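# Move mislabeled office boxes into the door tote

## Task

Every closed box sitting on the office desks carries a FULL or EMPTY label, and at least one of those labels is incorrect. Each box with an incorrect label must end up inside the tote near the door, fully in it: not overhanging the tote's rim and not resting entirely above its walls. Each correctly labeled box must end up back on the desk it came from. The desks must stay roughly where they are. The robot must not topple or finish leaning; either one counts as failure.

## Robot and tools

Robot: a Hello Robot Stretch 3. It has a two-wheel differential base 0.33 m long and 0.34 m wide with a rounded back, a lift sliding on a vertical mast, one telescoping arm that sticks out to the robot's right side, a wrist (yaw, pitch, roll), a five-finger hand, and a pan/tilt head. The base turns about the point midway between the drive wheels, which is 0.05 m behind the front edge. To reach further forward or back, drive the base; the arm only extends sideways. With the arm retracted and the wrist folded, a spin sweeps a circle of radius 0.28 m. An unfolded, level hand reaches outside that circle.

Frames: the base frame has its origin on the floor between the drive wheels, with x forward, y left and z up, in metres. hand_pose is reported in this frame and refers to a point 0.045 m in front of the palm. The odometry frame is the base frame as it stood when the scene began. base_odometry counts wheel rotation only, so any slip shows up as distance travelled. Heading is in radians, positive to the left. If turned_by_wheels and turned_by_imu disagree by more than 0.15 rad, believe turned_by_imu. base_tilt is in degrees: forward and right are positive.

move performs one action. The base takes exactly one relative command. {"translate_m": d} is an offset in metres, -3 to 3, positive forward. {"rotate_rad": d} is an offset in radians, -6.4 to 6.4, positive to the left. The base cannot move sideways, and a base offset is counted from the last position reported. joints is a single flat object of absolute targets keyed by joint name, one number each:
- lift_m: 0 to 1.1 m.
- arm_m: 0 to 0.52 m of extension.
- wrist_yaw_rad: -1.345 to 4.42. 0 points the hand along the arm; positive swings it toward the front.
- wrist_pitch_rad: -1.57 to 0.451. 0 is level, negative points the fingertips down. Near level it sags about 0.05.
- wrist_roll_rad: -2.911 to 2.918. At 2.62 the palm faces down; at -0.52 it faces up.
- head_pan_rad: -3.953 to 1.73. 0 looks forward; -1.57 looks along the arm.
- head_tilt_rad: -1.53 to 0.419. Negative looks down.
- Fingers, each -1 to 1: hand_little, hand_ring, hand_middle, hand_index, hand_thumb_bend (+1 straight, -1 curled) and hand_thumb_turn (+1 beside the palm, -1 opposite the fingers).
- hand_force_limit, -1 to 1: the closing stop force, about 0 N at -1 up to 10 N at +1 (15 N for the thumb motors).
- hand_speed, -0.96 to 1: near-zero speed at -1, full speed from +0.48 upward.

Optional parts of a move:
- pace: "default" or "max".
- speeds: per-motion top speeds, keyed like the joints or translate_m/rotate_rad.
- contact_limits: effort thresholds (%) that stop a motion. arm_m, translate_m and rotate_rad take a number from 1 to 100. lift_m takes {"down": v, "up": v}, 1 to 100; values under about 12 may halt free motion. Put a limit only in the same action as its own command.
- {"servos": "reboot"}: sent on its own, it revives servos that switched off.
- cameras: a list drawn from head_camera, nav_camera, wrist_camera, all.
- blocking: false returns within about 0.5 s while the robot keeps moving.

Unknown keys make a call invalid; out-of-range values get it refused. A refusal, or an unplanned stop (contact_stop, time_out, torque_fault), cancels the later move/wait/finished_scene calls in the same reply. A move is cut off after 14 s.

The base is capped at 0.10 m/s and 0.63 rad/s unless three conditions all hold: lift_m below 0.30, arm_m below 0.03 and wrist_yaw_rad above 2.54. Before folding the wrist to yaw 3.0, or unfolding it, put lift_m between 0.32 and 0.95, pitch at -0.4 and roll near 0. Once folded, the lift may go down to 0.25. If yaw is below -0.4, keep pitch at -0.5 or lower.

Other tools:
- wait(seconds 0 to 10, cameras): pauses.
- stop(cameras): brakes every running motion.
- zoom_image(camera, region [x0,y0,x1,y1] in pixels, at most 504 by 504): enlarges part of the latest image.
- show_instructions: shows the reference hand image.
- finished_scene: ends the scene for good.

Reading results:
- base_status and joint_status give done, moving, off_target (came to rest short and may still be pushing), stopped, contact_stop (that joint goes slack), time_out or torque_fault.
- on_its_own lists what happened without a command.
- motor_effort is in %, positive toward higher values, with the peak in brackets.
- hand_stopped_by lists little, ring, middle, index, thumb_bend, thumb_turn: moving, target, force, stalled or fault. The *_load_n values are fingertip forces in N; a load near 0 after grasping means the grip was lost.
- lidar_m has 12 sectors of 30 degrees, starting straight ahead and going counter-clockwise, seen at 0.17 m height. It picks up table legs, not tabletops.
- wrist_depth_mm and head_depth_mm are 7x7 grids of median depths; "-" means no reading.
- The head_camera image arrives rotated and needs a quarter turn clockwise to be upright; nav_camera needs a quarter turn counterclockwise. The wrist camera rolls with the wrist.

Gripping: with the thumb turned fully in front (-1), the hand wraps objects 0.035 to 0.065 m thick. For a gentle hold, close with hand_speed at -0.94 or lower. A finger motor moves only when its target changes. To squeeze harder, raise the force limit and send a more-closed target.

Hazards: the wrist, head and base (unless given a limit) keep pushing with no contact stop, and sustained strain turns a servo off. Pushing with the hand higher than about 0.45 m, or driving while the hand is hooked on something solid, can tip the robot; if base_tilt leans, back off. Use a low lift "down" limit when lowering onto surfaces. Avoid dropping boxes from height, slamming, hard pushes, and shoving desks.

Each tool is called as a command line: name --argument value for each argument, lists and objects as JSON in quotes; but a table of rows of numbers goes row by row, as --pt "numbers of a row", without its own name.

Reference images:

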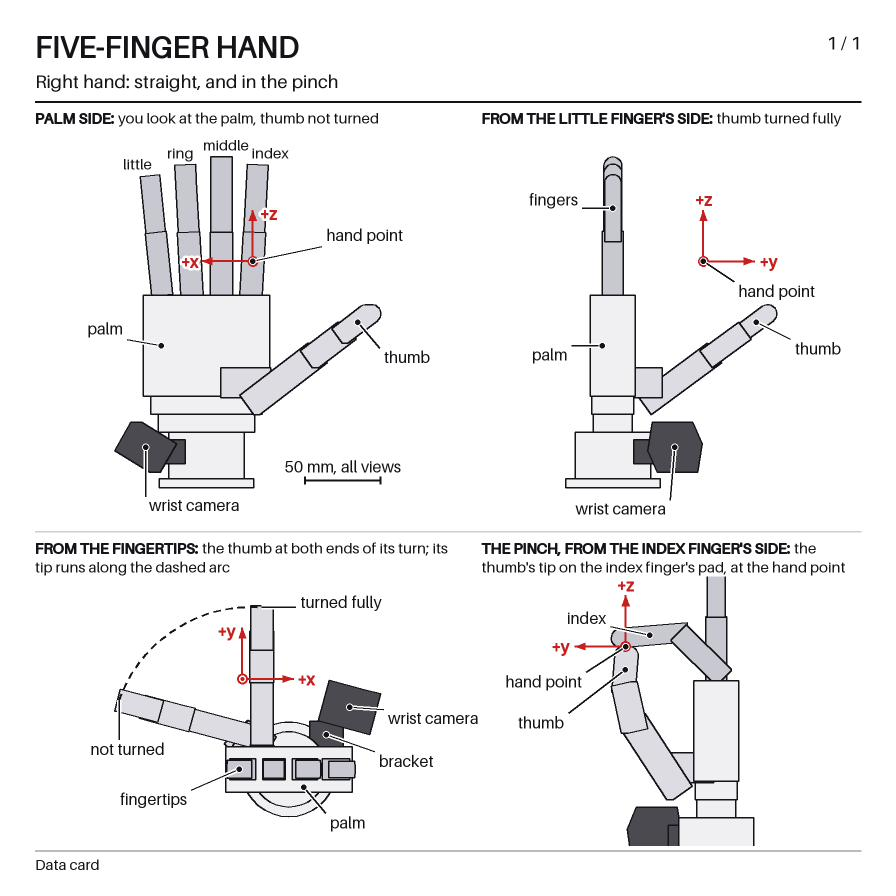

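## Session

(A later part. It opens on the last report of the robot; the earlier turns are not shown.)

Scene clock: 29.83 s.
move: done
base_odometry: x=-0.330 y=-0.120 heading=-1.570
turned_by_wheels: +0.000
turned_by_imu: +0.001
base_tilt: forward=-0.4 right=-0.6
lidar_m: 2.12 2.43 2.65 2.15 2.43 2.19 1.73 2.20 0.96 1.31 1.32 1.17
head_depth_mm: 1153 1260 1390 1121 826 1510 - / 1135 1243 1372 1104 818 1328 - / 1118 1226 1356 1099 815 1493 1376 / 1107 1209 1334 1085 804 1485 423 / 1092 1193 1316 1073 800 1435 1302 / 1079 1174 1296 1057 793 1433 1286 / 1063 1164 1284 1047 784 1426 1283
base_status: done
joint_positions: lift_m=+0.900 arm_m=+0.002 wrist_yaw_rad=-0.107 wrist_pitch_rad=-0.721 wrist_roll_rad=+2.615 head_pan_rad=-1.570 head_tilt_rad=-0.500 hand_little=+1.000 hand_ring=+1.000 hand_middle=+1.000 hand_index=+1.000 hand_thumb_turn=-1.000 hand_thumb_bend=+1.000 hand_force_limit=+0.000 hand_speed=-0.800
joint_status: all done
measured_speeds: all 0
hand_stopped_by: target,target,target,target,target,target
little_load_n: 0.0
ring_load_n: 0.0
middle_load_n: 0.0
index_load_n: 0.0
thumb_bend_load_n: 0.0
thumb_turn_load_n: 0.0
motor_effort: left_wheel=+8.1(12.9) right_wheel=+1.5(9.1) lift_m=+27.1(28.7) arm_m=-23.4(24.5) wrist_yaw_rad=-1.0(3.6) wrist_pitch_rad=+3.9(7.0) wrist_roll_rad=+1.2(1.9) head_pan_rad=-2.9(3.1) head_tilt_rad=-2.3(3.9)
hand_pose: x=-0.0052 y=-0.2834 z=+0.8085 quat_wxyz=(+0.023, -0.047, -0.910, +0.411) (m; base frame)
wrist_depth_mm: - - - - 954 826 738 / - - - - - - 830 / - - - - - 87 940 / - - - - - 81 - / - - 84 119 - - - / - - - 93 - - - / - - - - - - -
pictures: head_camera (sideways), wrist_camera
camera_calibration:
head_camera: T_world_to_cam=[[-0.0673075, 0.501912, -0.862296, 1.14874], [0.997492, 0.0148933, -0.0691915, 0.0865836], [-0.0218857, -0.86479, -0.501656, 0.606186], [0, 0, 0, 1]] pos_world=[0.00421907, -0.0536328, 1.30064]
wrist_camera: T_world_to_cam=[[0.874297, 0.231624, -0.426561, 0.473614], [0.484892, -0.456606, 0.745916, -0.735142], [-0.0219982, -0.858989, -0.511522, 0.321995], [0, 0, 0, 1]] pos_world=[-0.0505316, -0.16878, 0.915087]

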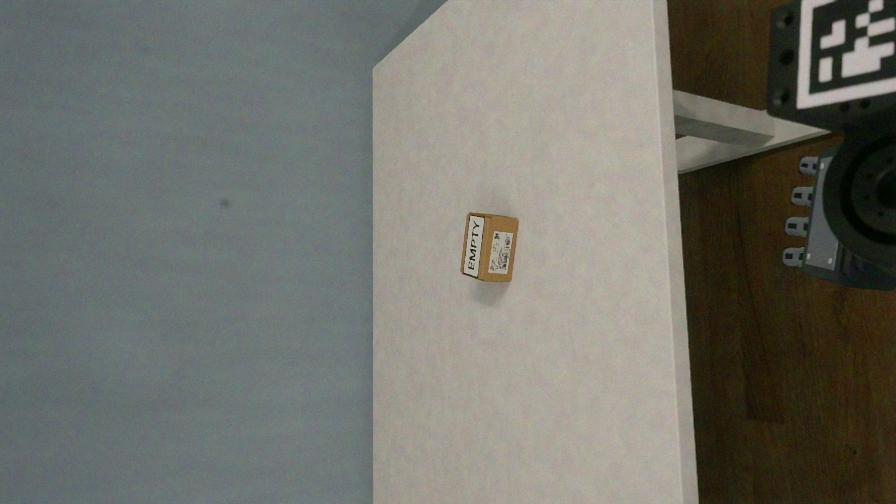

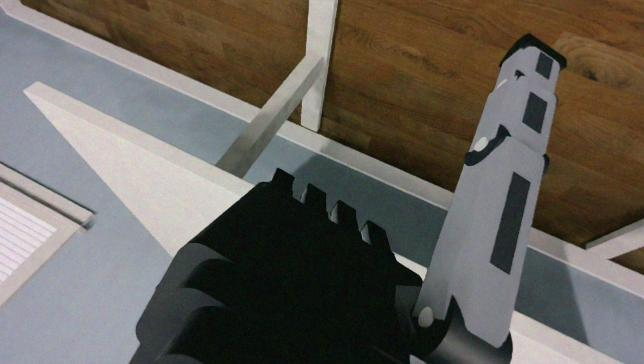

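move --base '{"rotate_rad": 0.6}' --joints '{"lift_m": 0.95}'

move --base '{"translate_m": -0.35}'

move --base '{"rotate_rad": -0.6}'

move --base '{"translate_m": 0.277}' --joints '{"head_tilt_rad": -0.6}' --cameras '["head_camera","wrist_camera"]'

Scene clock: 33.27 s.
move: done
base_odometry: x=-0.330 y=-0.120 heading=-0.971
turned_by_wheels: +0.599
turned_by_imu: +0.608
base_tilt: forward=-0.3 right=-0.8
lidar_m: 2.43 2.58 2.14 2.31 2.09 1.73 1.99 0.96 1.31 1.18 1.17 2.12
head_depth_mm: 1086 1161 1257 1125 827 - - / 1137 1217 1324 1106 819 692 - / 1184 1284 1380 1093 814 709 - / 1245 1345 1449 1082 804 1560 - / 1303 1439 1516 1063 829 1573 1303 / 1382 1514 1615 970 892 1537 1291 / 1468 1604 1758 1046 1812 1538 1288
base_status: done
joint_positions: lift_m=+0.950 arm_m=+0.002 wrist_yaw_rad=-0.107 wrist_pitch_rad=-0.722 wrist_roll_rad=+2.615 head_pan_rad=-1.570 head_tilt_rad=-0.500 hand_little=+1.000 hand_ring=+1.000 hand_middle=+1.000 hand_index=+1.000 hand_thumb_turn=-1.000 hand_thumb_bend=+1.000 hand_force_limit=+0.000 hand_speed=-0.800
joint_status: all done
measured_speeds: all 0
hand_stopped_by: target,target,target,target,target,target
little_load_n: 0.0
ring_load_n: 0.0
middle_load_n: 0.0
index_load_n: 0.0
thumb_bend_load_n: 0.0
thumb_turn_load_n: 0.0
motor_effort: left_wheel=-10.3(14.6) right_wheel=+9.9(13.3) lift_m=+29.9(34.1) arm_m=-22.6(23.0) wrist_yaw_rad=-1.2(1.5) wrist_pitch_rad=+3.9(4.1) wrist_roll_rad=+0.9(1.8) head_pan_rad=-1.9(3.2) head_tilt_rad=-3.1(3.7)
hand_pose: x=-0.0052 y=-0.2833 z=+0.8585 quat_wxyz=(+0.023, -0.047, -0.910, +0.411) (m; base frame)
wrist_depth_mm: - - - - 998 866 787 / - - - - - - 857 / 516 - - - - 87 984 / - - - - - 81 - / - - 83 119 - - - / - - - 93 - - - / - - - - - - -
pictures: none

Scene clock: 37.90 s.
move: done
base_odometry: x=-0.527 y=+0.169 heading=-0.971
turned_by_wheels: +0.000
turned_by_imu: +0.001
base_tilt: forward=-0.3 right=-0.6
lidar_m: 2.78 2.76 2.31 2.36 2.00 1.43 1.75 1.22 0.71 1.18 1.30 2.44
head_depth_mm: 949 1022 1104 1121 827 - - / 987 1074 1163 1102 791 691 - / 1039 1125 1223 1090 781 681 - / 1090 1186 1306 1076 805 659 - / 1145 1248 1357 1074 798 639 1301 / 1209 1327 1425 1054 793 673 1285 / 1275 1403 1493 1050 785 1428 1285
base_status: done
joint_positions: lift_m=+0.950 arm_m=+0.002 wrist_yaw_rad=-0.107 wrist_pitch_rad=-0.722 wrist_roll_rad=+2.615 head_pan_rad=-1.570 head_tilt_rad=-0.500 hand_little=+1.000 hand_ring=+1.000 hand_middle=+1.000 hand_index=+1.000 hand_thumb_turn=-1.000 hand_thumb_bend=+1.000 hand_force_limit=+0.000 hand_speed=-0.800
joint_status: not commanded
measured_speeds: all 0
hand_stopped_by: target,target,target,target,target,target
little_load_n: 0.0
ring_load_n: 0.0
middle_load_n: 0.0
index_load_n: 0.0
thumb_bend_load_n: 0.0
thumb_turn_load_n: 0.0
motor_effort: left_wheel=-10.1(14.7) right_wheel=+0.0(8.4) lift_m=+25.4(29.9) arm_m=-23.5(23.7) wrist_yaw_rad=-1.0(1.7) wrist_pitch_rad=+4.0(4.1) wrist_roll_rad=+1.2(1.6) head_pan_rad=-2.2(3.2) head_tilt_rad=-2.7(3.6)
hand_pose: x=-0.0052 y=-0.2833 z=+0.8584 quat_wxyz=(+0.023, -0.047, -0.910, +0.411) (m; base frame)
wrist_depth_mm: - - - - 966 847 790 / - - - - - - 842 / - - - - - 88 981 / - - - - - 81 - / - - 84 118 - - - / - - - 93 - - - / - - - - - - -
pictures: none

Scene clock: 39.97 s.
move: done
base_odometry: x=-0.527 y=+0.169 heading=-1.570
turned_by_wheels: -0.599
turned_by_imu: -0.608
base_tilt: forward=-0.4 right=-0.5
lidar_m: 2.44 2.79 2.82 2.32 2.58 1.55 1.43 1.91 1.26 0.71 1.17 1.31
head_depth_mm: 1004 1098 1221 1357 1552 - - / 992 1082 1193 1342 1470 688 - / 983 1072 1186 1263 810 684 - / 969 1058 1166 1079 805 660 - / 959 1047 1154 1074 797 637 570 / 944 1032 1134 1058 795 632 555 / 934 1019 1112 1050 737 631 551
base_status: done
joint_positions: lift_m=+0.950 arm_m=+0.002 wrist_yaw_rad=-0.107 wrist_pitch_rad=-0.722 wrist_roll_rad=+2.615 head_pan_rad=-1.570 head_tilt_rad=-0.500 hand_little=+1.000 hand_ring=+1.000 hand_middle=+1.000 hand_index=+1.000 hand_thumb_turn=-1.000 hand_thumb_bend=+1.000 hand_force_limit=+0.000 hand_speed=-0.800
joint_status: not commanded
measured_speeds: all 0
hand_stopped_by: target,target,target,target,target,target
little_load_n: 0.0
ring_load_n: 0.0
middle_load_n: 0.0
index_load_n: 0.0
thumb_bend_load_n: 0.0
thumb_turn_load_n: 0.0
motor_effort: left_wheel=+11.2(15.7) right_wheel=-11.4(15.6) lift_m=+26.4(26.7) arm_m=-24.0(24.3) wrist_yaw_rad=-0.8(1.5) wrist_pitch_rad=+3.7(4.3) wrist_roll_rad=+1.3(1.7) head_pan_rad=-1.3(2.8) head_tilt_rad=-2.7(3.0)
hand_pose: x=-0.0052 y=-0.2833 z=+0.8584 quat_wxyz=(+0.023, -0.047, -0.910, +0.411) (m; base frame)
wrist_depth_mm: - - - - - 876 799 / - - - - - - 878 / - - - - - 87 972 / - - - - - 80 - / - - 84 118 - - - / 908 - - 93 - - - / 830 - - - - - -
pictures: none

Scene clock: 43.87 s.
move: done
base_odometry: x=-0.527 y=-0.108 heading=-1.570
turned_by_wheels: +0.000
turned_by_imu: -0.001
base_tilt: forward=-0.2 right=-0.6
lidar_m: 2.17 2.57 2.87 2.34 2.63 1.83 1.71 1.87 0.77 1.12 1.13 1.06
head_depth_mm: 972 1081 1199 940 784 - - / 964 1074 1172 928 746 - - / 953 1059 1151 924 743 - - / 941 1048 1139 912 717 548 - / 928 1029 1129 905 711 587 1180 / 915 1018 1111 899 709 583 1167 / 901 1003 1093 893 703 581 1166
base_status: done
joint_positions: lift_m=+0.950 arm_m=+0.002 wrist_yaw_rad=-0.107 wrist_pitch_rad=-0.722 wrist_roll_rad=+2.615 head_pan_rad=-1.570 head_tilt_rad=-0.601 hand_little=+1.000 hand_ring=+1.000 hand_middle=+1.000 hand_index=+1.000 hand_thumb_turn=-1.000 hand_thumb_bend=+1.000 hand_force_limit=+0.000 hand_speed=-0.800
joint_status: all done
measured_speeds: all 0
hand_stopped_by: target,target,target,target,target,target
little_load_n: 0.0
ring_load_n: 0.0
middle_load_n: 0.0
index_load_n: 0.0
thumb_bend_load_n: 0.0
thumb_turn_load_n: 0.0
motor_effort: left_wheel=+7.8(15.3) right_wheel=+3.2(9.4) lift_m=+28.4(28.4) arm_m=-23.8(24.3) wrist_yaw_rad=-1.1(1.6) wrist_pitch_rad=+4.1(4.1) wrist_roll_rad=+1.3(1.6) head_pan_rad=-1.1(2.4) head_tilt_rad=-2.1(4.8)
hand_pose: x=-0.0052 y=-0.2833 z=+0.8584 quat_wxyz=(+0.023, -0.047, -0.910, +0.411) (m; base frame)
wrist_depth_mm: - - - - 993 843 790 / - - - - - - 891 / - - - - - 88 964 / - - - - - 80 - / 978 - 84 118 - - - / - - - 93 - - - / - - - - - - -
pictures: head_camera (sideways), wrist_camera
camera_calibration:
head_camera: T_world_to_cam=[[-0.0673887, 0.586161, -0.807387, 1.07713], [0.997487, 0.0218291, -0.0674075, 0.0842513], [-0.0218871, -0.8099, -0.586159, 0.716065], [0, 0, 0, 1]] pos_world=[0.00421933, -0.0532695, 1.29507]
wrist_camera: T_world_to_cam=[[0.874401, 0.231603, -0.426361, 0.494727], [0.484692, -0.457319, 0.745609, -0.772225], [-0.0222973, -0.858615, -0.512136, 0.348298], [0, 0, 0, 1]] pos_world=[-0.0505318, -0.16868, 0.965086]

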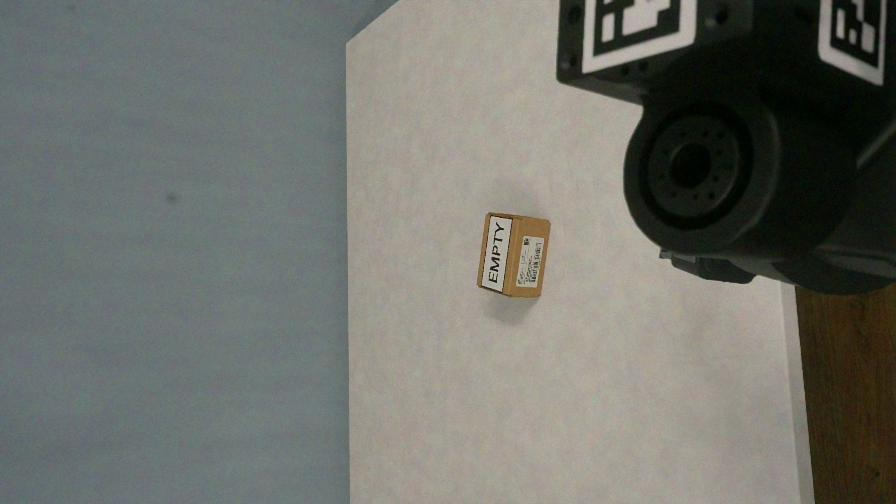

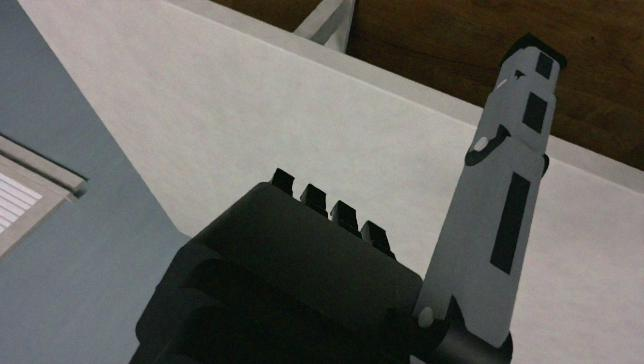

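zoom_image --camera "head_camera" --region '[440, 180, 580, 320]'

Scaled by 3.600 from the camera's 896x504 image, which has a finer 1280x720 frame.

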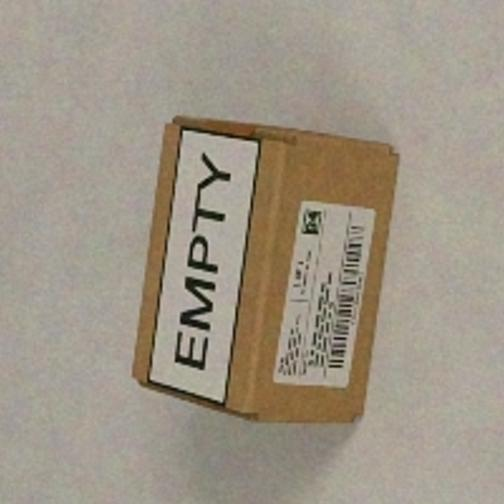

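move --joints '{"arm_m": 0.352}' --cameras '["head_camera"]'

move --joints '{"lift_m": 0.895}' --contact_limits '{"lift_m": {"down": 15}}' --speeds '{"lift_m": 0.05}' --cameras '["head_camera", "wrist_camera"]'

Scene clock: 48.50 s.
move: done
base_odometry: x=-0.527 y=-0.108 heading=-1.570
turned_by_wheels: +0.000
turned_by_imu: +0.000
base_tilt: forward=-0.4 right=-0.7
lidar_m: 2.16 2.57 2.88 2.34 2.63 1.83 1.71 1.86 0.77 1.12 1.13 1.06
head_depth_mm: 978 1085 336 298 733 601 1253 / 962 1035 431 930 727 597 1210 / 949 1020 440 822 723 593 1213 / 940 1029 1080 744 718 592 1215 / 928 1029 1128 905 713 586 1172 / 921 1020 1111 896 706 584 1169 / 905 1003 1097 889 700 581 1162
base_status: not commanded
joint_positions: lift_m=+0.950 arm_m=+0.352 wrist_yaw_rad=-0.107 wrist_pitch_rad=-0.724 wrist_roll_rad=+2.615 head_pan_rad=-1.570 head_tilt_rad=-0.601 hand_little=+1.000 hand_ring=+1.000 hand_middle=+1.000 hand_index=+1.000 hand_thumb_turn=-1.000 hand_thumb_bend=+1.000 hand_force_limit=+0.000 hand_speed=-0.800
joint_status: all done
measured_speeds: all 0
hand_stopped_by: target,target,target,target,target,target
little_load_n: 0.0
ring_load_n: 0.0
middle_load_n: 0.0
index_load_n: 0.0
thumb_bend_load_n: 0.0
thumb_turn_load_n: 0.0
motor_effort: left_wheel=+7.4(8.5) right_wheel=+2.7(3.4) lift_m=+30.2(30.6) arm_m=+23.7(27.6) wrist_yaw_rad=-0.9(1.6) wrist_pitch_rad=+4.3(4.5) wrist_roll_rad=+1.0(1.7) head_pan_rad=-0.9(2.7) head_tilt_rad=-0.6(2.3)
hand_pose: x=-0.0052 y=-0.6327 z=+0.8583 quat_wxyz=(+0.023, -0.047, -0.911, +0.410) (m; base frame)
wrist_depth_mm: - - - - 147 152 - / - - - - 167 148 154 / - - - - 182 88 150 / - - - - - 80 - / - - 83 117 - - - / - - - 93 - - - / - - - - - - -
pictures: head_camera (sideways)
camera_calibration:
head_camera: T_world_to_cam=[[-0.0673887, 0.586161, -0.807387, 1.07713], [0.997487, 0.0218291, -0.0674075, 0.0842513], [-0.0218871, -0.8099, -0.586159, 0.716065], [0, 0, 0, 1]] pos_world=[0.00421933, -0.0532695, 1.29507]

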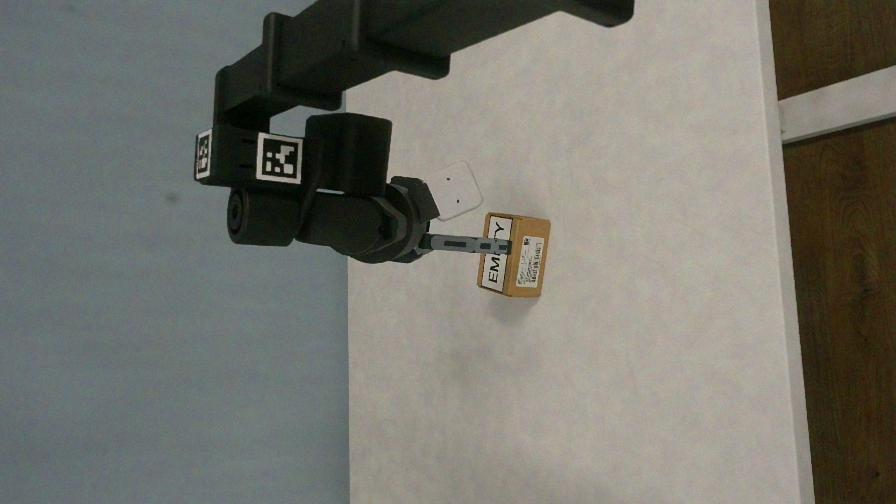

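Scene clock: 50.13 s.
move: done
base_odometry: x=-0.527 y=-0.108 heading=-1.570
turned_by_wheels: +0.000
turned_by_imu: +0.000
base_tilt: forward=-0.5 right=-0.5
lidar_m: 2.17 2.57 2.88 2.34 2.63 1.83 1.71 1.87 0.76 1.11 1.13 1.06
head_depth_mm: 974 1094 1191 326 - 584 1255 / 959 1073 482 463 710 596 1223 / 951 1050 469 490 701 594 1216 / 939 1040 1125 685 714 592 1217 / 930 1027 1126 906 709 586 1179 / 919 1014 1116 895 708 584 1172 / 908 1004 1100 890 701 580 1167
base_status: not commanded
joint_positions: lift_m=+0.895 arm_m=+0.352 wrist_yaw_rad=-0.107 wrist_pitch_rad=-0.724 wrist_roll_rad=+2.615 head_pan_rad=-1.570 head_tilt_rad=-0.601 hand_little=+1.000 hand_ring=+1.000 hand_middle=+1.000 hand_index=+1.000 hand_thumb_turn=-1.000 hand_thumb_bend=+1.000 hand_force_limit=+0.000 hand_speed=-0.800
joint_status: all done
measured_speeds: all 0
hand_stopped_by: target,target,target,target,target,target
little_load_n: 0.0
ring_load_n: 0.0
middle_load_n: 0.0
index_load_n: 0.0
thumb_bend_load_n: 0.0
thumb_turn_load_n: 0.0
motor_effort: left_wheel=+8.0(8.3) right_wheel=+2.8(3.3) lift_m=+25.5(28.9) arm_m=+22.6(24.1) wrist_yaw_rad=-0.5(1.4) wrist_pitch_rad=+4.3(4.3) wrist_roll_rad=+1.4(1.7) head_pan_rad=-1.2(2.1) head_tilt_rad=+0.9(1.3)
contact_limits: lift_m down 15 (down: maximum 72; up: maximum 65)
hand_pose: x=-0.0052 y=-0.6327 z=+0.8033 quat_wxyz=(+0.023, -0.047, -0.911, +0.410) (m; base frame)
wrist_depth_mm: - - - - - - 114 / - - - - 120 128 - / - - - - 124 89 139 / - - - - 146 81 127 / - - 84 118 - - - / - - - 93 - - - / - - - - - - -
pictures: head_camera (sideways), wrist_camera
camera_calibration:
head_camera: T_world_to_cam=[[-0.0673887, 0.586161, -0.807387, 1.07713], [0.997487, 0.0218291, -0.0674075, 0.0842513], [-0.0218871, -0.8099, -0.586159, 0.716065], [0, 0, 0, 1]] pos_world=[0.00421933, -0.0532695, 1.29507]
wrist_camera: T_world_to_cam=[[0.874476, 0.232105, -0.425933, 0.552077], [0.484556, -0.458351, 0.745063, -0.891065], [-0.0222936, -0.857929, -0.513285, 0.021309], [0, 0, 0, 1]] pos_world=[-0.0505318, -0.518279, 0.909986]

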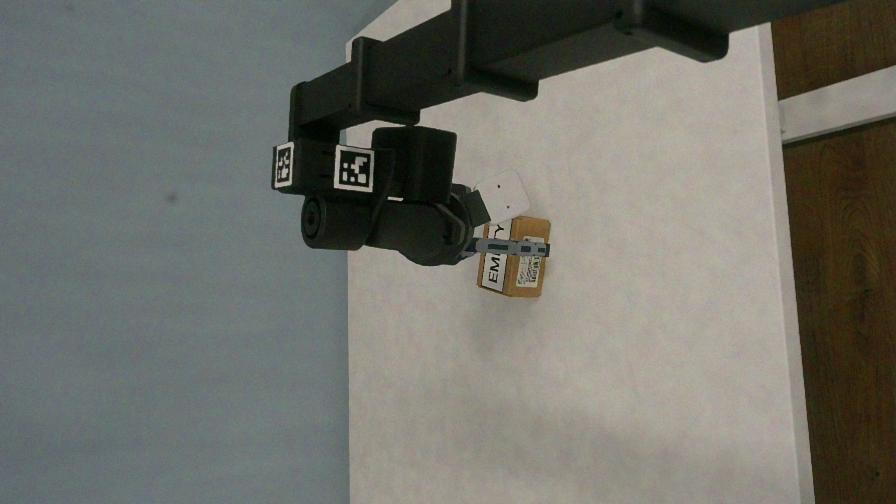

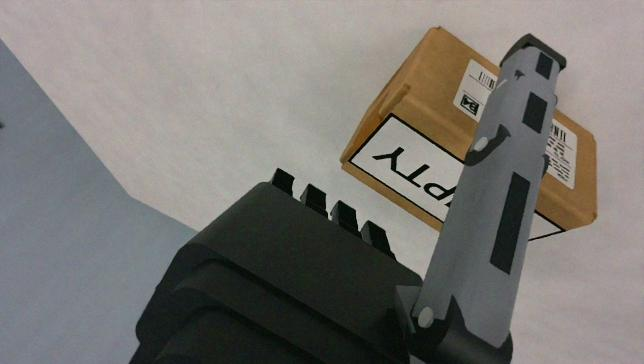

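move --base '{"translate_m": 0.015}'

move --joints '{"lift_m": 0.882}' --contact_limits '{"lift_m": {"down": 15}}' --speeds '{"lift_m": 0.04}' --cameras '["head_camera", "wrist_camera"]'

Scene clock: 52.93 s.
move: done
base_odometry: x=-0.527 y=-0.123 heading=-1.570
turned_by_wheels: +0.000
turned_by_imu: +0.000
base_tilt: forward=-0.5 right=-0.7
lidar_m: 2.15 2.55 2.87 2.34 2.63 1.84 1.73 1.86 0.77 1.11 1.13 1.05
head_depth_mm: 971 1079 1197 326 - 584 1250 / 959 1071 482 463 706 598 1194 / 946 1052 470 491 703 593 1214 / 937 1042 1120 684 716 589 1210 / 923 1022 1121 910 710 587 1183 / 913 1013 1111 902 706 583 1175 / 904 996 1098 888 702 581 1143
base_status: done
joint_positions: lift_m=+0.895 arm_m=+0.352 wrist_yaw_rad=-0.107 wrist_pitch_rad=-0.724 wrist_roll_rad=+2.615 head_pan_rad=-1.570 head_tilt_rad=-0.601 hand_little=+1.000 hand_ring=+1.000 hand_middle=+1.000 hand_index=+1.000 hand_thumb_turn=-1.000 hand_thumb_bend=+1.000 hand_force_limit=+0.000 hand_speed=-0.800
joint_status: not commanded
measured_speeds: all 0
hand_stopped_by: target,target,target,target,target,target
little_load_n: 0.0
ring_load_n: 0.0
middle_load_n: -0.5
index_load_n: 0.0
thumb_bend_load_n: 0.0
thumb_turn_load_n: 0.0
motor_effort: left_wheel=+7.7(11.1) right_wheel=+3.6(8.6) lift_m=+25.2(25.4) arm_m=+20.3(21.2) wrist_yaw_rad=-0.8(1.7) wrist_pitch_rad=+4.1(4.3) wrist_roll_rad=+1.2(1.6) head_pan_rad=-1.2(2.1) head_tilt_rad=+2.2(2.2)
contact_limits: lift_m down 15 (down: maximum 72; up: maximum 65)
hand_pose: x=-0.0052 y=-0.6327 z=+0.8033 quat_wxyz=(+0.023, -0.047, -0.911, +0.410) (m; base frame)
wrist_depth_mm: - - - - 127 - 115 / - - - - 120 128 - / - - - 139 124 87 - / - - - 161 146 81 - / - - 84 117 - - - / - - - 93 - - - / - - - - - - -
pictures: none

Scene clock: 53.73 s.
move: done
base_odometry: x=-0.527 y=-0.123 heading=-1.570
turned_by_wheels: +0.000
turned_by_imu: +0.000
base_tilt: forward=-0.4 right=-0.7
lidar_m: 2.15 2.56 2.87 2.34 2.63 1.84 1.72 1.87 0.77 1.11 1.13 1.05
head_depth_mm: 973 1083 1194 363 292 - 1244 / 958 1072 1110 403 706 597 1192 / 947 1055 475 485 703 594 1218 / 938 1036 1122 686 718 591 1209 / 928 1029 1126 911 711 588 1176 / 920 1014 1108 898 707 583 1173 / 904 999 1093 888 701 580 1150
base_status: not commanded
joint_positions: lift_m=+0.882 arm_m=+0.352 wrist_yaw_rad=-0.107 wrist_pitch_rad=-0.724 wrist_roll_rad=+2.615 head_pan_rad=-1.570 head_tilt_rad=-0.601 hand_little=+1.000 hand_ring=+1.000 hand_middle=+1.000 hand_index=+1.000 hand_thumb_turn=-1.000 hand_thumb_bend=+1.000 hand_force_limit=+0.000 hand_speed=-0.800
joint_status: all done
measured_speeds: all 0
hand_stopped_by: target,target,target,target,target,target
little_load_n: 0.0
ring_load_n: 0.0
middle_load_n: 0.0
index_load_n: 0.0
thumb_bend_load_n: -0.5
thumb_turn_load_n: 0.0
motor_effort: left_wheel=+8.3(8.7) right_wheel=+3.6(3.8) lift_m=+25.9(25.9) arm_m=+19.8(20.3) wrist_yaw_rad=-0.7(1.5) wrist_pitch_rad=+4.2(4.3) wrist_roll_rad=+1.2(1.6) head_pan_rad=-0.7(2.1) head_tilt_rad=+2.0(2.5)
contact_limits: lift_m down 15 (down: maximum 72; up: maximum 65)
hand_pose: x=-0.0052 y=-0.6327 z=+0.7903 quat_wxyz=(+0.023, -0.047, -0.911, +0.410) (m; base frame)
wrist_depth_mm: - - - - - 113 106 / - - - - 120 - 113 / - - - 119 112 88 - / - - - 144 127 81 - / - - 84 118 149 - - / - - - 93 - - - / - - - - - - -
pictures: head_camera (sideways), wrist_camera
camera_calibration:
head_camera: T_world_to_cam=[[-0.0673887, 0.586161, -0.807387, 1.07713], [0.997487, 0.0218291, -0.0674075, 0.0842513], [-0.0218871, -0.8099, -0.586159, 0.716065], [0, 0, 0, 1]] pos_world=[0.00421933, -0.0532695, 1.29507]
wrist_camera: T_world_to_cam=[[0.874476, 0.232105, -0.425933, 0.54654], [0.484556, -0.458351, 0.745063, -0.881379], [-0.0222936, -0.857929, -0.513285, 0.0146363], [0, 0, 0, 1]] pos_world=[-0.0505318, -0.518279, 0.896986]

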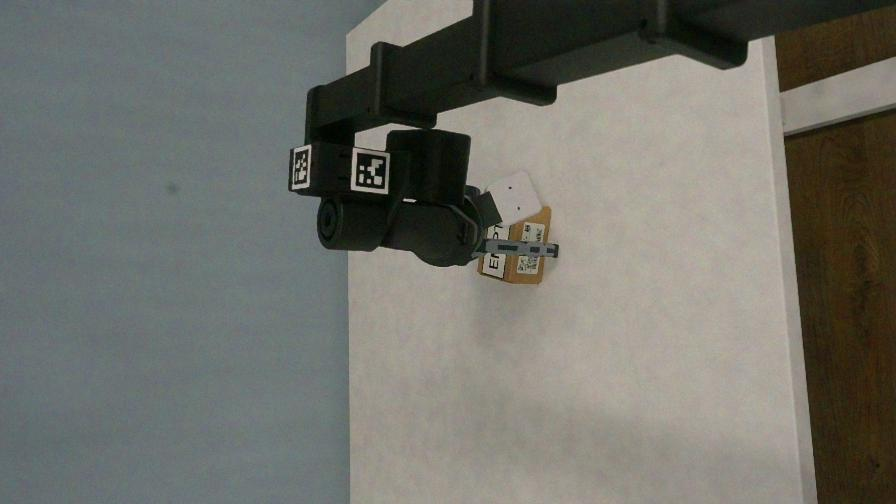

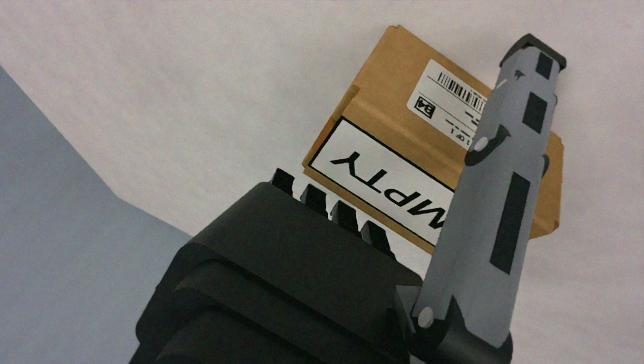

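move --joints '{"hand_index": 0.45, "hand_middle": 0.45, "hand_ring": 0.45, "hand_thumb_bend": 0.75, "hand_speed": -0.7, "hand_force_limit": -0.6}' --cameras '["head_camera", "wrist_camera"]'

move --joints '{"hand_index": -0.4, "hand_middle": -0.4, "hand_ring": -0.4, "hand_thumb_bend": 0.0, "hand_speed": -0.9, "hand_force_limit": -0.4}' --cameras '["head_camera", "wrist_camera"]'

Scene clock: 55.27 s.
move: off_target
base_odometry: x=-0.527 y=-0.123 heading=-1.570
turned_by_wheels: +0.000
turned_by_imu: +0.000
base_tilt: forward=-0.3 right=-0.7
lidar_m: 2.15 2.55 2.88 2.34 2.64 1.84 1.73 1.87 0.77 1.12 1.13 1.05
head_depth_mm: 972 1089 1192 362 292 - 1246 / 960 1071 1107 403 708 597 1193 / 944 1053 476 486 703 592 1217 / 938 1039 1131 692 716 591 1208 / 928 1028 1126 905 712 586 1177 / 918 1013 1108 895 706 584 1172 / 903 1003 1096 889 704 580 1146
base_status: not commanded
joint_positions: lift_m=+0.882 arm_m=+0.352 wrist_yaw_rad=-0.107 wrist_pitch_rad=-0.709 wrist_roll_rad=+2.616 head_pan_rad=-1.570 head_tilt_rad=-0.601 hand_little=+1.000 hand_ring=+0.450 hand_middle=+0.533 hand_index=+0.450 hand_thumb_turn=-1.000 hand_thumb_bend=+0.760 hand_force_limit=-0.600 hand_speed=-0.700
joint_status: hand_middle off_target (ended at +0.533, target +0.450); the others done
measured_speeds: all 0
hand_stopped_by: target,target,force,target,force,target
little_load_n: 0.0
ring_load_n: 0.0
middle_load_n: 1.0
index_load_n: 0.5
thumb_bend_load_n: 0.0
thumb_turn_load_n: 0.0
motor_effort: left_wheel=+8.0(8.9) right_wheel=+3.5(3.9) lift_m=+28.1(28.1) arm_m=+18.1(19.2) wrist_yaw_rad=-1.1(1.5) wrist_pitch_rad=+1.4(4.3) wrist_roll_rad=+0.5(1.5) head_pan_rad=-0.7(2.1) head_tilt_rad=+2.1(3.1)
contact_limits: lift_m down 15 (down: maximum 72; up: maximum 65)
hand_pose: x=-0.0055 y=-0.6361 z=+0.7923 quat_wxyz=(+0.023, -0.048, -0.907, +0.417) (m; base frame)
wrist_depth_mm: - - - - - 116 107 / - - - - 120 113 114 / - - - 126 112 101 - / - - - 153 129 84 - / - - 84 117 157 76 - / - - - 93 - - - / - - - - - - -
pictures: head_camera (sideways), wrist_camera
camera_calibration:
head_camera: T_world_to_cam=[[-0.0673359, 0.585938, -0.807554, 1.07733], [0.99749, 0.0217807, -0.0673699, 0.0842002], [-0.0218854, -0.810063, -0.585934, 0.715765], [0, 0, 0, 1]] pos_world=[0.00421916, -0.0532691, 1.29507]
wrist_camera: T_world_to_cam=[[0.874224, 0.225295, -0.430086, 0.547396], [0.484968, -0.447527, 0.751349, -0.882457], [-0.0232005, -0.865426, -0.5005, -0.00212761], [0, 0, 0, 1]] pos_world=[-0.0506328, -0.52009, 0.897396]

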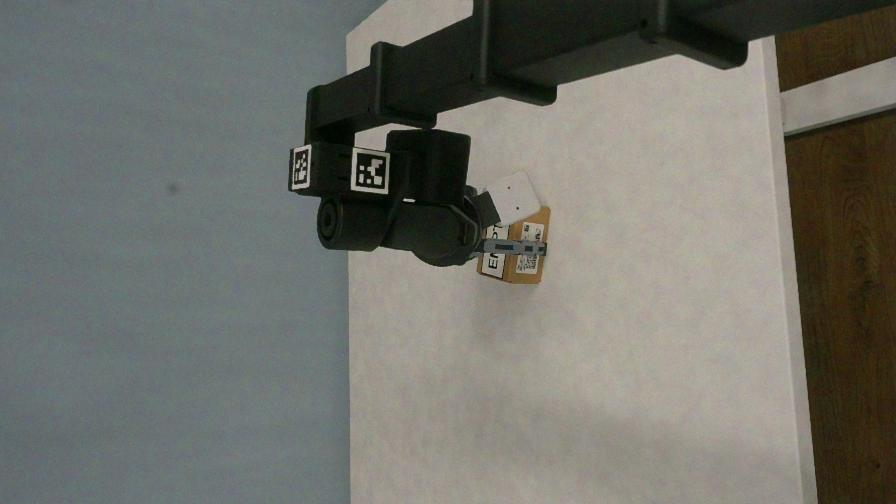

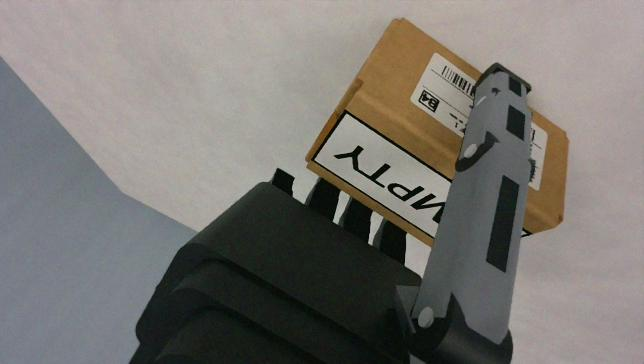

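Scene clock: 58.50 s.
move: off_target
base_odometry: x=-0.527 y=-0.123 heading=-1.570
turned_by_wheels: +0.000
turned_by_imu: +0.000
base_tilt: forward=-0.3 right=-0.6
lidar_m: 2.15 2.56 2.87 2.34 2.63 1.85 1.73 1.87 0.77 1.12 1.13 1.05
head_depth_mm: 974 1086 1191 363 293 - 1233 / 955 1072 1139 404 706 597 1193 / 949 1055 476 485 701 592 1212 / 936 1035 1123 695 718 589 1207 / 926 1032 1127 906 711 588 1180 / 917 1014 1108 898 707 583 1178 / 907 1000 1097 890 701 581 1146
base_status: not commanded
joint_positions: lift_m=+0.882 arm_m=+0.352 wrist_yaw_rad=-0.107 wrist_pitch_rad=-0.705 wrist_roll_rad=+2.616 head_pan_rad=-1.570 head_tilt_rad=-0.600 hand_little=+1.000 hand_ring=+0.256 hand_middle=+0.497 hand_index=+0.266 hand_thumb_turn=-1.000 hand_thumb_bend=+0.668 hand_force_limit=-0.400 hand_speed=-0.900
joint_status: hand_ring off_target (ended at +0.256, target -0.400); hand_middle off_target (ended at +0.497, target -0.400); hand_index off_target (ended at +0.266, target -0.400); hand_thumb_bend off_target (ended at +0.668, target +0.000); the others done
measured_speeds: all 0
hand_stopped_by: target,force,force,force,force,target
little_load_n: 0.0
ring_load_n: 3.5
middle_load_n: 2.0
index_load_n: 4.5
thumb_bend_load_n: 8.5
thumb_turn_load_n: 0.5
motor_effort: left_wheel=+8.8(8.8) right_wheel=+3.8(3.9) lift_m=+31.2(31.5) arm_m=+15.5(18.3) wrist_yaw_rad=-1.1(1.6) wrist_pitch_rad=+0.6(1.4) wrist_roll_rad=+0.8(1.2) head_pan_rad=-1.3(2.0) head_tilt_rad=+2.5(3.3)
contact_limits: lift_m down 15 (down: maximum 72; up: maximum 65)
hand_pose: x=-0.0056 y=-0.6370 z=+0.7928 quat_wxyz=(+0.023, -0.048, -0.907, +0.419) (m; base frame)
wrist_depth_mm: - - - - - 114 107 / - - - - 122 118 115 / - - - 127 114 103 - / - - - 154 129 85 - / - - 84 118 157 76 - / - - - 93 - - - / - - - - - - -
pictures: head_camera (sideways), wrist_camera
camera_calibration:
head_camera: T_world_to_cam=[[-0.067345, 0.585468, -0.807894, 1.07783], [0.99749, 0.0217462, -0.0673904, 0.0842318], [-0.0218862, -0.810404, -0.585462, 0.715197], [0, 0, 0, 1]] pos_world=[0.00421919, -0.0532685, 1.29517]
wrist_camera: T_world_to_cam=[[0.874209, 0.223397, -0.431105, 0.54748], [0.48498, -0.444719, 0.753007, -0.882784], [-0.0235009, -0.867363, -0.497121, -0.00656827], [0, 0, 0, 1]] pos_world=[-0.0506331, -0.520593, 0.897499]

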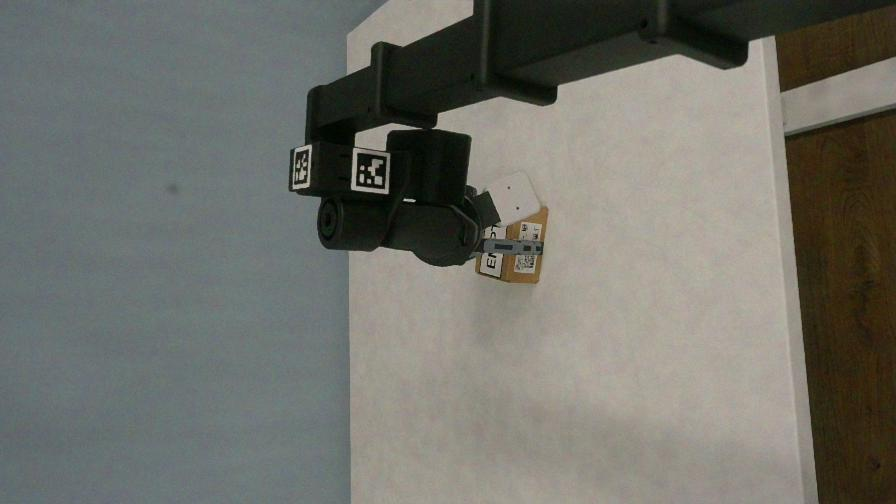

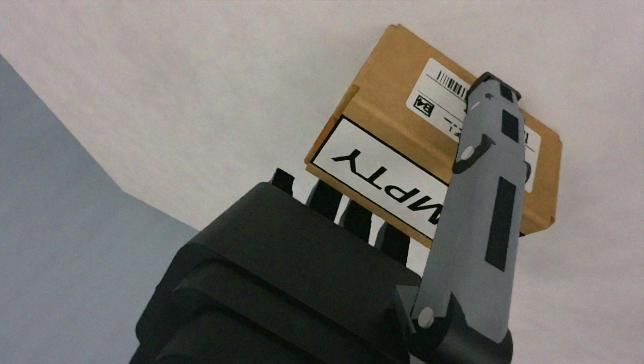

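move --joints '{"lift_m": 0.922}' --speeds '{"lift_m": 0.04}' --cameras '["head_camera", "wrist_camera"]'

Scene clock: 60.27 s.
move: done
base_odometry: x=-0.527 y=-0.123 heading=-1.570
turned_by_wheels: +0.000
turned_by_imu: +0.000
base_tilt: forward=-0.4 right=-0.7
lidar_m: 2.15 2.56 2.87 2.34 2.63 1.85 1.72 1.87 0.77 1.11 1.13 1.05
head_depth_mm: 971 1083 1159 292 710 586 1261 / 963 1071 438 864 727 598 1202 / 949 1042 451 565 723 594 1224 / 938 1037 1105 712 717 590 1211 / 925 1030 1123 908 712 586 1183 / 912 1011 1111 899 707 584 1170 / 902 997 1099 890 704 579 1151
base_status: not commanded
joint_positions: lift_m=+0.922 arm_m=+0.352 wrist_yaw_rad=-0.107 wrist_pitch_rad=-0.737 wrist_roll_rad=+2.616 head_pan_rad=-1.570 head_tilt_rad=-0.600 hand_little=+1.000 hand_ring=+0.256 hand_middle=+0.497 hand_index=+0.266 hand_thumb_turn=-1.000 hand_thumb_bend=+0.668 hand_force_limit=-0.400 hand_speed=-0.900
joint_status: all done
measured_speeds: all 0
hand_stopped_by: target,force,force,force,force,target
little_load_n: 0.0
ring_load_n: 3.5
middle_load_n: 0.0
index_load_n: 4.5
thumb_bend_load_n: 8.5
thumb_turn_load_n: 0.5
motor_effort: left_wheel=+7.6(8.7) right_wheel=+3.5(3.9) lift_m=+34.1(36.4) arm_m=+14.1(15.2) wrist_yaw_rad=-1.0(1.5) wrist_pitch_rad=+6.6(7.1) wrist_roll_rad=+0.9(1.2) head_pan_rad=-0.4(1.8) head_tilt_rad=+1.8(3.1)
hand_pose: x=-0.0048 y=-0.6297 z=+0.8285 quat_wxyz=(+0.022, -0.048, -0.913, +0.404) (m; base frame)
wrist_depth_mm: - - - - - - - / - - - - 122 118 - / - - - 127 115 103 - / - - - 154 130 86 - / - - 84 118 158 76 - / - - - 93 - - - / - - - - - - -
pictures: head_camera (sideways), wrist_camera
camera_calibration:
head_camera: T_world_to_cam=[[-0.0673494, 0.585242, -0.808057, 1.07803], [0.997489, 0.0217306, -0.0673995, 0.0842429], [-0.0218855, -0.810567, -0.585237, 0.714897], [0, 0, 0, 1]] pos_world=[0.00421921, -0.0532681, 1.29517]
wrist_camera: T_world_to_cam=[[0.875685, 0.236983, -0.420732, 0.560495], [0.482392, -0.46861, 0.740069, -0.911047], [-0.0217754, -0.851025, -0.524673, 0.0507414], [0, 0, 0, 1]] pos_world=[-0.0502307, -0.516571, 0.936679]

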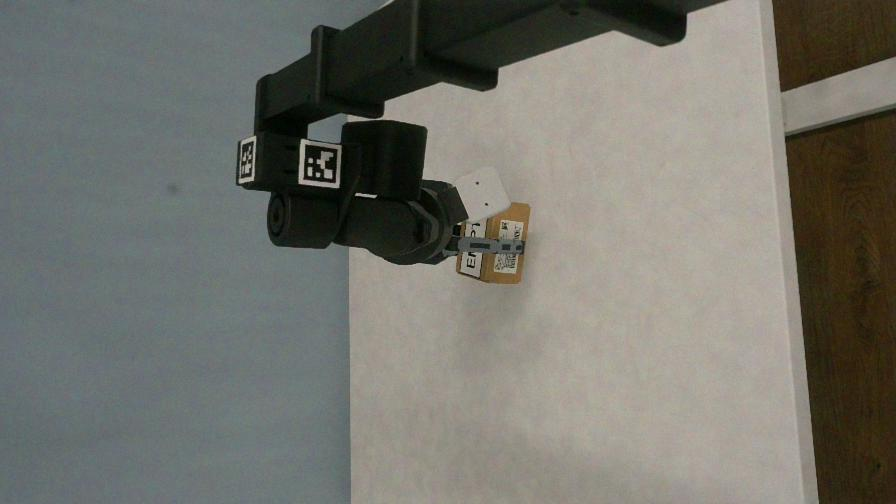

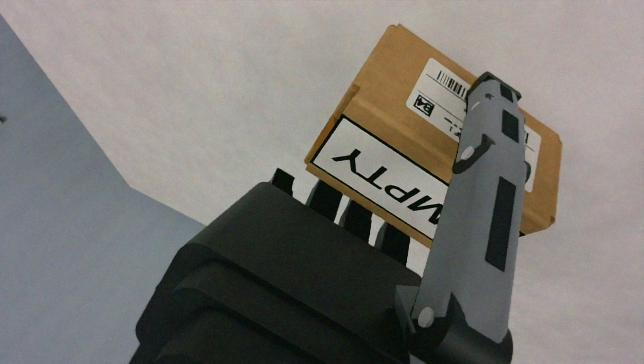

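move --joints '{"lift_m": 0.883}' --contact_limits '{"lift_m": {"down": 12}}' --speeds '{"lift_m": 0.03}'

move --joints '{"hand_index": 0.6, "hand_middle": 0.6, "hand_ring": 0.6, "hand_thumb_bend": 0.95, "hand_speed": -0.7}' --cameras '["wrist_camera"]'

move --joints '{"lift_m": 0.922}' --speeds '{"lift_m": 0.04}'

Scene clock: 63.80 s.
move: done
base_odometry: x=-0.527 y=-0.123 heading=-1.570
turned_by_wheels: +0.000
turned_by_imu: +0.000
base_tilt: forward=-0.4 right=-0.7
lidar_m: 2.15 2.56 2.87 2.34 2.62 1.85 1.73 1.86 0.77 1.12 1.12 1.05
head_depth_mm: 972 1079 1197 361 292 - 1226 / 959 1067 1111 403 706 598 1197 / 951 1050 474 487 702 592 1217 / 936 1043 1131 675 718 590 1207 / 926 1028 1124 905 713 589 1176 / 915 1014 1110 899 706 585 1178 / 903 1000 1096 892 703 581 1141
base_status: not commanded
joint_positions: lift_m=+0.883 arm_m=+0.352 wrist_yaw_rad=-0.108 wrist_pitch_rad=-0.715 wrist_roll_rad=+2.616 head_pan_rad=-1.570 head_tilt_rad=-0.600 hand_little=+1.000 hand_ring=+0.256 hand_middle=+0.497 hand_index=+0.266 hand_thumb_turn=-1.000 hand_thumb_bend=+0.668 hand_force_limit=-0.400 hand_speed=-0.900
joint_status: all done
measured_speeds: all 0
hand_stopped_by: target,force,force,force,force,target
little_load_n: 0.0
ring_load_n: 2.5
middle_load_n: -4.0
index_load_n: 5.0
thumb_bend_load_n: 9.0
thumb_turn_load_n: 0.5
motor_effort: left_wheel=+8.4(8.7) right_wheel=+2.0(3.7) lift_m=+18.3(30.4) arm_m=+10.9(12.4) wrist_yaw_rad=-0.3(1.4) wrist_pitch_rad=+2.6(7.0) wrist_roll_rad=+0.9(1.3) head_pan_rad=-1.1(1.9) head_tilt_rad=+2.0(2.7)
contact_limits: lift_m down 12 (down: maximum 72; up: maximum 65)
hand_pose: x=-0.0055 y=-0.6348 z=+0.7925 quat_wxyz=(+0.023, -0.048, -0.909, +0.414) (m; base frame)
wrist_depth_mm: - - - - - 115 109 / - - - - 122 118 115 / - - - 127 114 101 - / - - - 154 130 85 - / - - 84 118 158 76 - / - - - 93 - - - / - - - - - - -
pictures: none

Scene clock: 64.93 s.
move: done
base_odometry: x=-0.527 y=-0.123 heading=-1.570
turned_by_wheels: +0.000
turned_by_imu: +0.000
base_tilt: forward=-0.5 right=-0.9
lidar_m: 2.15 2.56 2.88 2.34 2.63 1.84 1.73 1.87 0.77 1.12 1.13 1.05
head_depth_mm: 978 1077 1192 361 292 - 1232 / 958 1066 1105 403 708 598 1194 / 952 1054 474 484 705 595 1219 / 934 1038 1123 685 715 592 1203 / 926 1029 1123 908 713 588 1176 / 913 1018 1114 900 708 583 1172 / 906 1001 1097 892 702 581 1146
base_status: not commanded
joint_positions: lift_m=+0.883 arm_m=+0.352 wrist_yaw_rad=-0.108 wrist_pitch_rad=-0.720 wrist_roll_rad=+2.617 head_pan_rad=-1.570 head_tilt_rad=-0.600 hand_little=+1.000 hand_ring=+0.600 hand_middle=+0.600 hand_index=+0.600 hand_thumb_turn=-1.000 hand_thumb_bend=+0.950 hand_force_limit=-0.400 hand_speed=-0.700
joint_status: all done
measured_speeds: all 0
hand_stopped_by: target,target,target,target,target,target
little_load_n: 0.0
ring_load_n: 0.0
middle_load_n: 0.0
index_load_n: 0.0
thumb_bend_load_n: 0.0
thumb_turn_load_n: 0.0
motor_effort: left_wheel=+7.8(8.6) right_wheel=+2.1(2.5) lift_m=+33.1(33.1) arm_m=+9.9(10.9) wrist_yaw_rad=+0.0(0.7) wrist_pitch_rad=+3.4(4.1) wrist_roll_rad=+0.8(1.1) head_pan_rad=-0.2(1.8) head_tilt_rad=+1.8(2.4)
contact_limits: lift_m down 12 (down: maximum 72; up: maximum 65)
hand_pose: x=-0.0053 y=-0.6335 z=+0.7917 quat_wxyz=(+0.023, -0.048, -0.910, +0.411) (m; base frame)
wrist_depth_mm: - - - - - 114 107 / - - - - 123 102 114 / - - - 124 116 89 - / - - - 151 130 82 - / - - 84 117 155 - - / - - - 93 - - - / - - - - - - -
pictures: wrist_camera
camera_calibration:
wrist_camera: T_world_to_cam=[[0.875211, 0.229216, -0.425988, 0.545583], [0.483176, -0.456792, 0.746915, -0.883313], [-0.0233829, -0.859536, -0.510541, 0.0115904], [0, 0, 0, 1]] pos_world=[-0.0504326, -0.518584, 0.898089]

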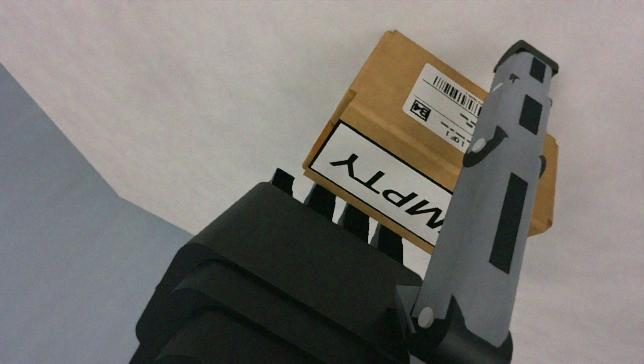

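Scene clock: 66.40 s.
move: done
base_odometry: x=-0.527 y=-0.123 heading=-1.570
turned_by_wheels: +0.000
turned_by_imu: +0.000
base_tilt: forward=-0.3 right=-0.7
lidar_m: 2.16 2.56 2.87 2.34 2.62 1.84 1.73 1.86 0.77 1.11 1.13 1.05
head_depth_mm: 968 1081 1157 291 712 587 1245 / 955 1064 439 863 726 599 1198 / 951 1042 451 567 724 595 1215 / 939 1040 1104 742 718 591 1211 / 924 1025 1124 906 713 586 1176 / 919 1013 1116 902 707 584 1178 / 901 1003 1097 891 700 582 1149
base_status: not commanded
joint_positions: lift_m=+0.922 arm_m=+0.352 wrist_yaw_rad=-0.108 wrist_pitch_rad=-0.722 wrist_roll_rad=+2.617 head_pan_rad=-1.570 head_tilt_rad=-0.600 hand_little=+1.000 hand_ring=+0.600 hand_middle=+0.600 hand_index=+0.600 hand_thumb_turn=-1.000 hand_thumb_bend=+0.950 hand_force_limit=-0.400 hand_speed=-0.700
joint_status: all done
measured_speeds: all 0
hand_stopped_by: target,target,target,target,target,target
little_load_n: 0.0
ring_load_n: 0.0
middle_load_n: 0.0
index_load_n: 0.0
thumb_bend_load_n: 0.0
thumb_turn_load_n: 0.0
motor_effort: left_wheel=+7.7(8.5) right_wheel=+2.3(2.6) lift_m=+32.8(34.2) arm_m=+8.5(10.0) wrist_yaw_rad=-0.3(0.7) wrist_pitch_rad=+3.8(4.1) wrist_roll_rad=+0.5(1.1) head_pan_rad=-0.6(1.8) head_tilt_rad=+1.7(2.4)
hand_pose: x=-0.0053 y=-0.6331 z=+0.8305 quat_wxyz=(+0.023, -0.048, -0.910, +0.411) (m; base frame)
wrist_depth_mm: - - - - 143 - - / - - - - 140 112 - / - - - - 157 89 - / - - - 183 194 81 - / - - 83 118 181 - - / - - - 93 - - - / - - - - - - -
pictures: none

move --joints '{"arm_m": 0.1, "lift_m": 0.95, "hand_index": 1, "hand_middle": 1, "hand_ring": 1, "hand_thumb_bend": 1, "hand_speed": 0}' --pace "max"

move --base '{"translate_m": 0.62}' --cameras '["head_camera","nav_camera"]'

Scene clock: 68.53 s.
move: done
base_odometry: x=-0.527 y=-0.123 heading=-1.570
turned_by_wheels: +0.000
turned_by_imu: +0.000
base_tilt: forward=-0.4 right=-0.6
lidar_m: 2.15 2.55 2.86 2.34 2.63 1.85 1.72 1.87 0.77 1.11 1.13 1.05
head_depth_mm: 975 1081 1197 - - 561 1260 / 964 1064 1170 - - 556 1194 / 955 1058 1150 1007 - 343 1213 / 933 1042 1137 952 740 564 1204 / 925 1024 1128 906 712 588 1178 / 917 1013 1111 901 707 584 1172 / 903 1004 1098 893 702 582 1143
base_status: not commanded
joint_positions: lift_m=+0.950 arm_m=+0.100 wrist_yaw_rad=-0.108 wrist_pitch_rad=-0.724 wrist_roll_rad=+2.617 head_pan_rad=-1.570 head_tilt_rad=-0.600 hand_little=+1.000 hand_ring=+1.000 hand_middle=+1.000 hand_index=+1.000 hand_thumb_turn=-1.000 hand_thumb_bend=+1.000 hand_force_limit=-0.400 hand_speed=+0.000
joint_status: all done
measured_speeds: all 0
hand_stopped_by: target,target,target,target,target,target
little_load_n: 0.0
ring_load_n: 0.0
middle_load_n: 0.0
index_load_n: 0.0
thumb_bend_load_n: 0.0
thumb_turn_load_n: 0.0
motor_effort: left_wheel=+8.0(8.6) right_wheel=+2.6(2.6) lift_m=+31.3(34.2) arm_m=-23.6(27.7) wrist_yaw_rad=-0.6(0.7) wrist_pitch_rad=+4.3(4.5) wrist_roll_rad=+0.4(1.2) head_pan_rad=+0.2(1.8) head_tilt_rad=+1.7(2.1)
hand_pose: x=-0.0052 y=-0.3807 z=+0.8582 quat_wxyz=(+0.023, -0.048, -0.911, +0.410) (m; base frame)
wrist_depth_mm: - - - - - - - / - - - - - - - / - - - - - 88 - / - - - - - 80 - / - - 84 119 - - - / - - - 93 - - - / - - - - - - -
pictures: none

Scene clock: 75.87 s.
move: done
base_odometry: x=-0.527 y=-0.743 heading=-1.570
turned_by_wheels: +0.000
turned_by_imu: -0.002
base_tilt: forward=-0.4 right=-0.7
lidar_m: 1.97 1.55 2.14 2.72 2.77 2.38 2.34 1.16 1.12 1.03 0.61 1.29
head_depth_mm: 890 993 1131 - - 559 512 / 880 982 1101 - - 557 506 / 868 969 1088 1012 - 343 504 / 857 956 1071 952 738 549 502 / 850 939 1062 906 712 545 499 / 837 928 1047 899 709 584 497 / 829 914 1029 892 704 580 494
base_status: done
joint_positions: lift_m=+0.950 arm_m=+0.100 wrist_yaw_rad=-0.108 wrist_pitch_rad=-0.724 wrist_roll_rad=+2.617 head_pan_rad=-1.570 head_tilt_rad=-0.600 hand_little=+1.000 hand_ring=+1.000 hand_middle=+1.000 hand_index=+1.000 hand_thumb_turn=-1.000 hand_thumb_bend=+1.000 hand_force_limit=-0.400 hand_speed=+0.000
joint_status: not commanded
measured_speeds: all 0
hand_stopped_by: target,target,target,target,target,target
little_load_n: 0.0
ring_load_n: 0.0
middle_load_n: 0.0
index_load_n: 0.0
thumb_bend_load_n: 0.0
thumb_turn_load_n: 0.0
motor_effort: left_wheel=+6.2(13.6) right_wheel=+3.5(8.9) lift_m=+25.5(31.2) arm_m=-18.0(23.7) wrist_yaw_rad=-0.1(0.9) wrist_pitch_rad=+4.0(4.5) wrist_roll_rad=+0.7(1.3) head_pan_rad=-0.5(1.7) head_tilt_rad=+0.9(2.0)
hand_pose: x=-0.0052 y=-0.3807 z=+0.8582 quat_wxyz=(+0.023, -0.048, -0.911, +0.410) (m; base frame)
wrist_depth_mm: - - - - - - - / - - - - - 174 153 / - - - - - 88 150 / - - - - - 81 169 / - - 84 118 - - - / - - - 93 - - - / - - - - - - -
pictures: head_camera (sideways), nav_camera (sideways)
camera_calibration:
head_camera: T_world_to_cam=[[-0.0673494, 0.585242, -0.808057, 1.07803], [0.997489, 0.0217306, -0.0673995, 0.0842429], [-0.0218855, -0.810567, -0.585237, 0.714897], [0, 0, 0, 1]] pos_world=[0.00421921, -0.0532681, 1.29517]
nav_camera: T_world_to_cam=[[0.0413079, -0.527596, 0.848491, -1.06391], [-0.998223, 0.0147172, 0.0577486, -0.0163227], [-0.0429553, -0.849368, -0.52605, 0.650872], [0, 0, 0, 1]] pos_world=[0.0556126, -0.00824444, 1.24605]

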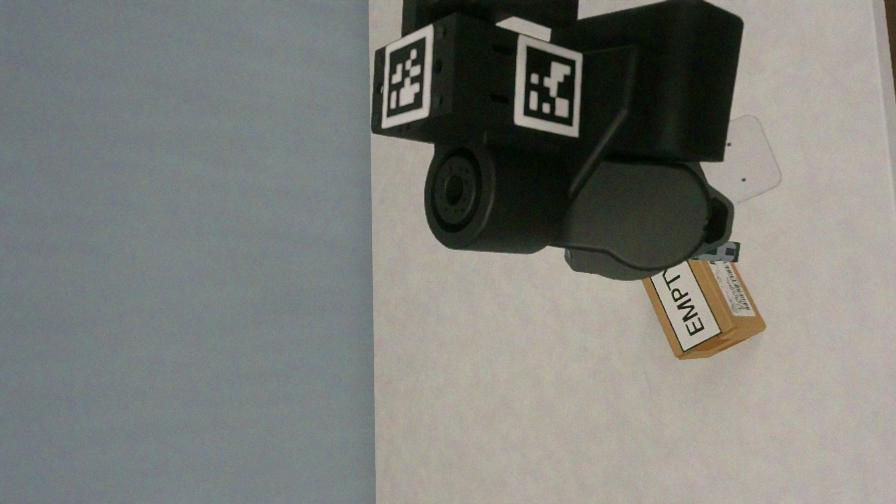

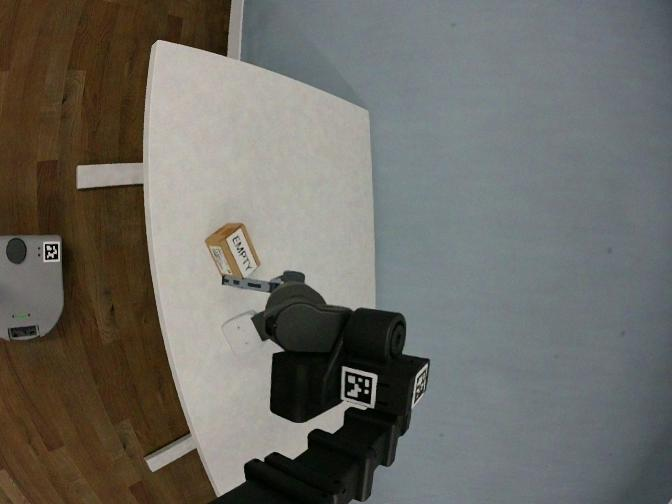

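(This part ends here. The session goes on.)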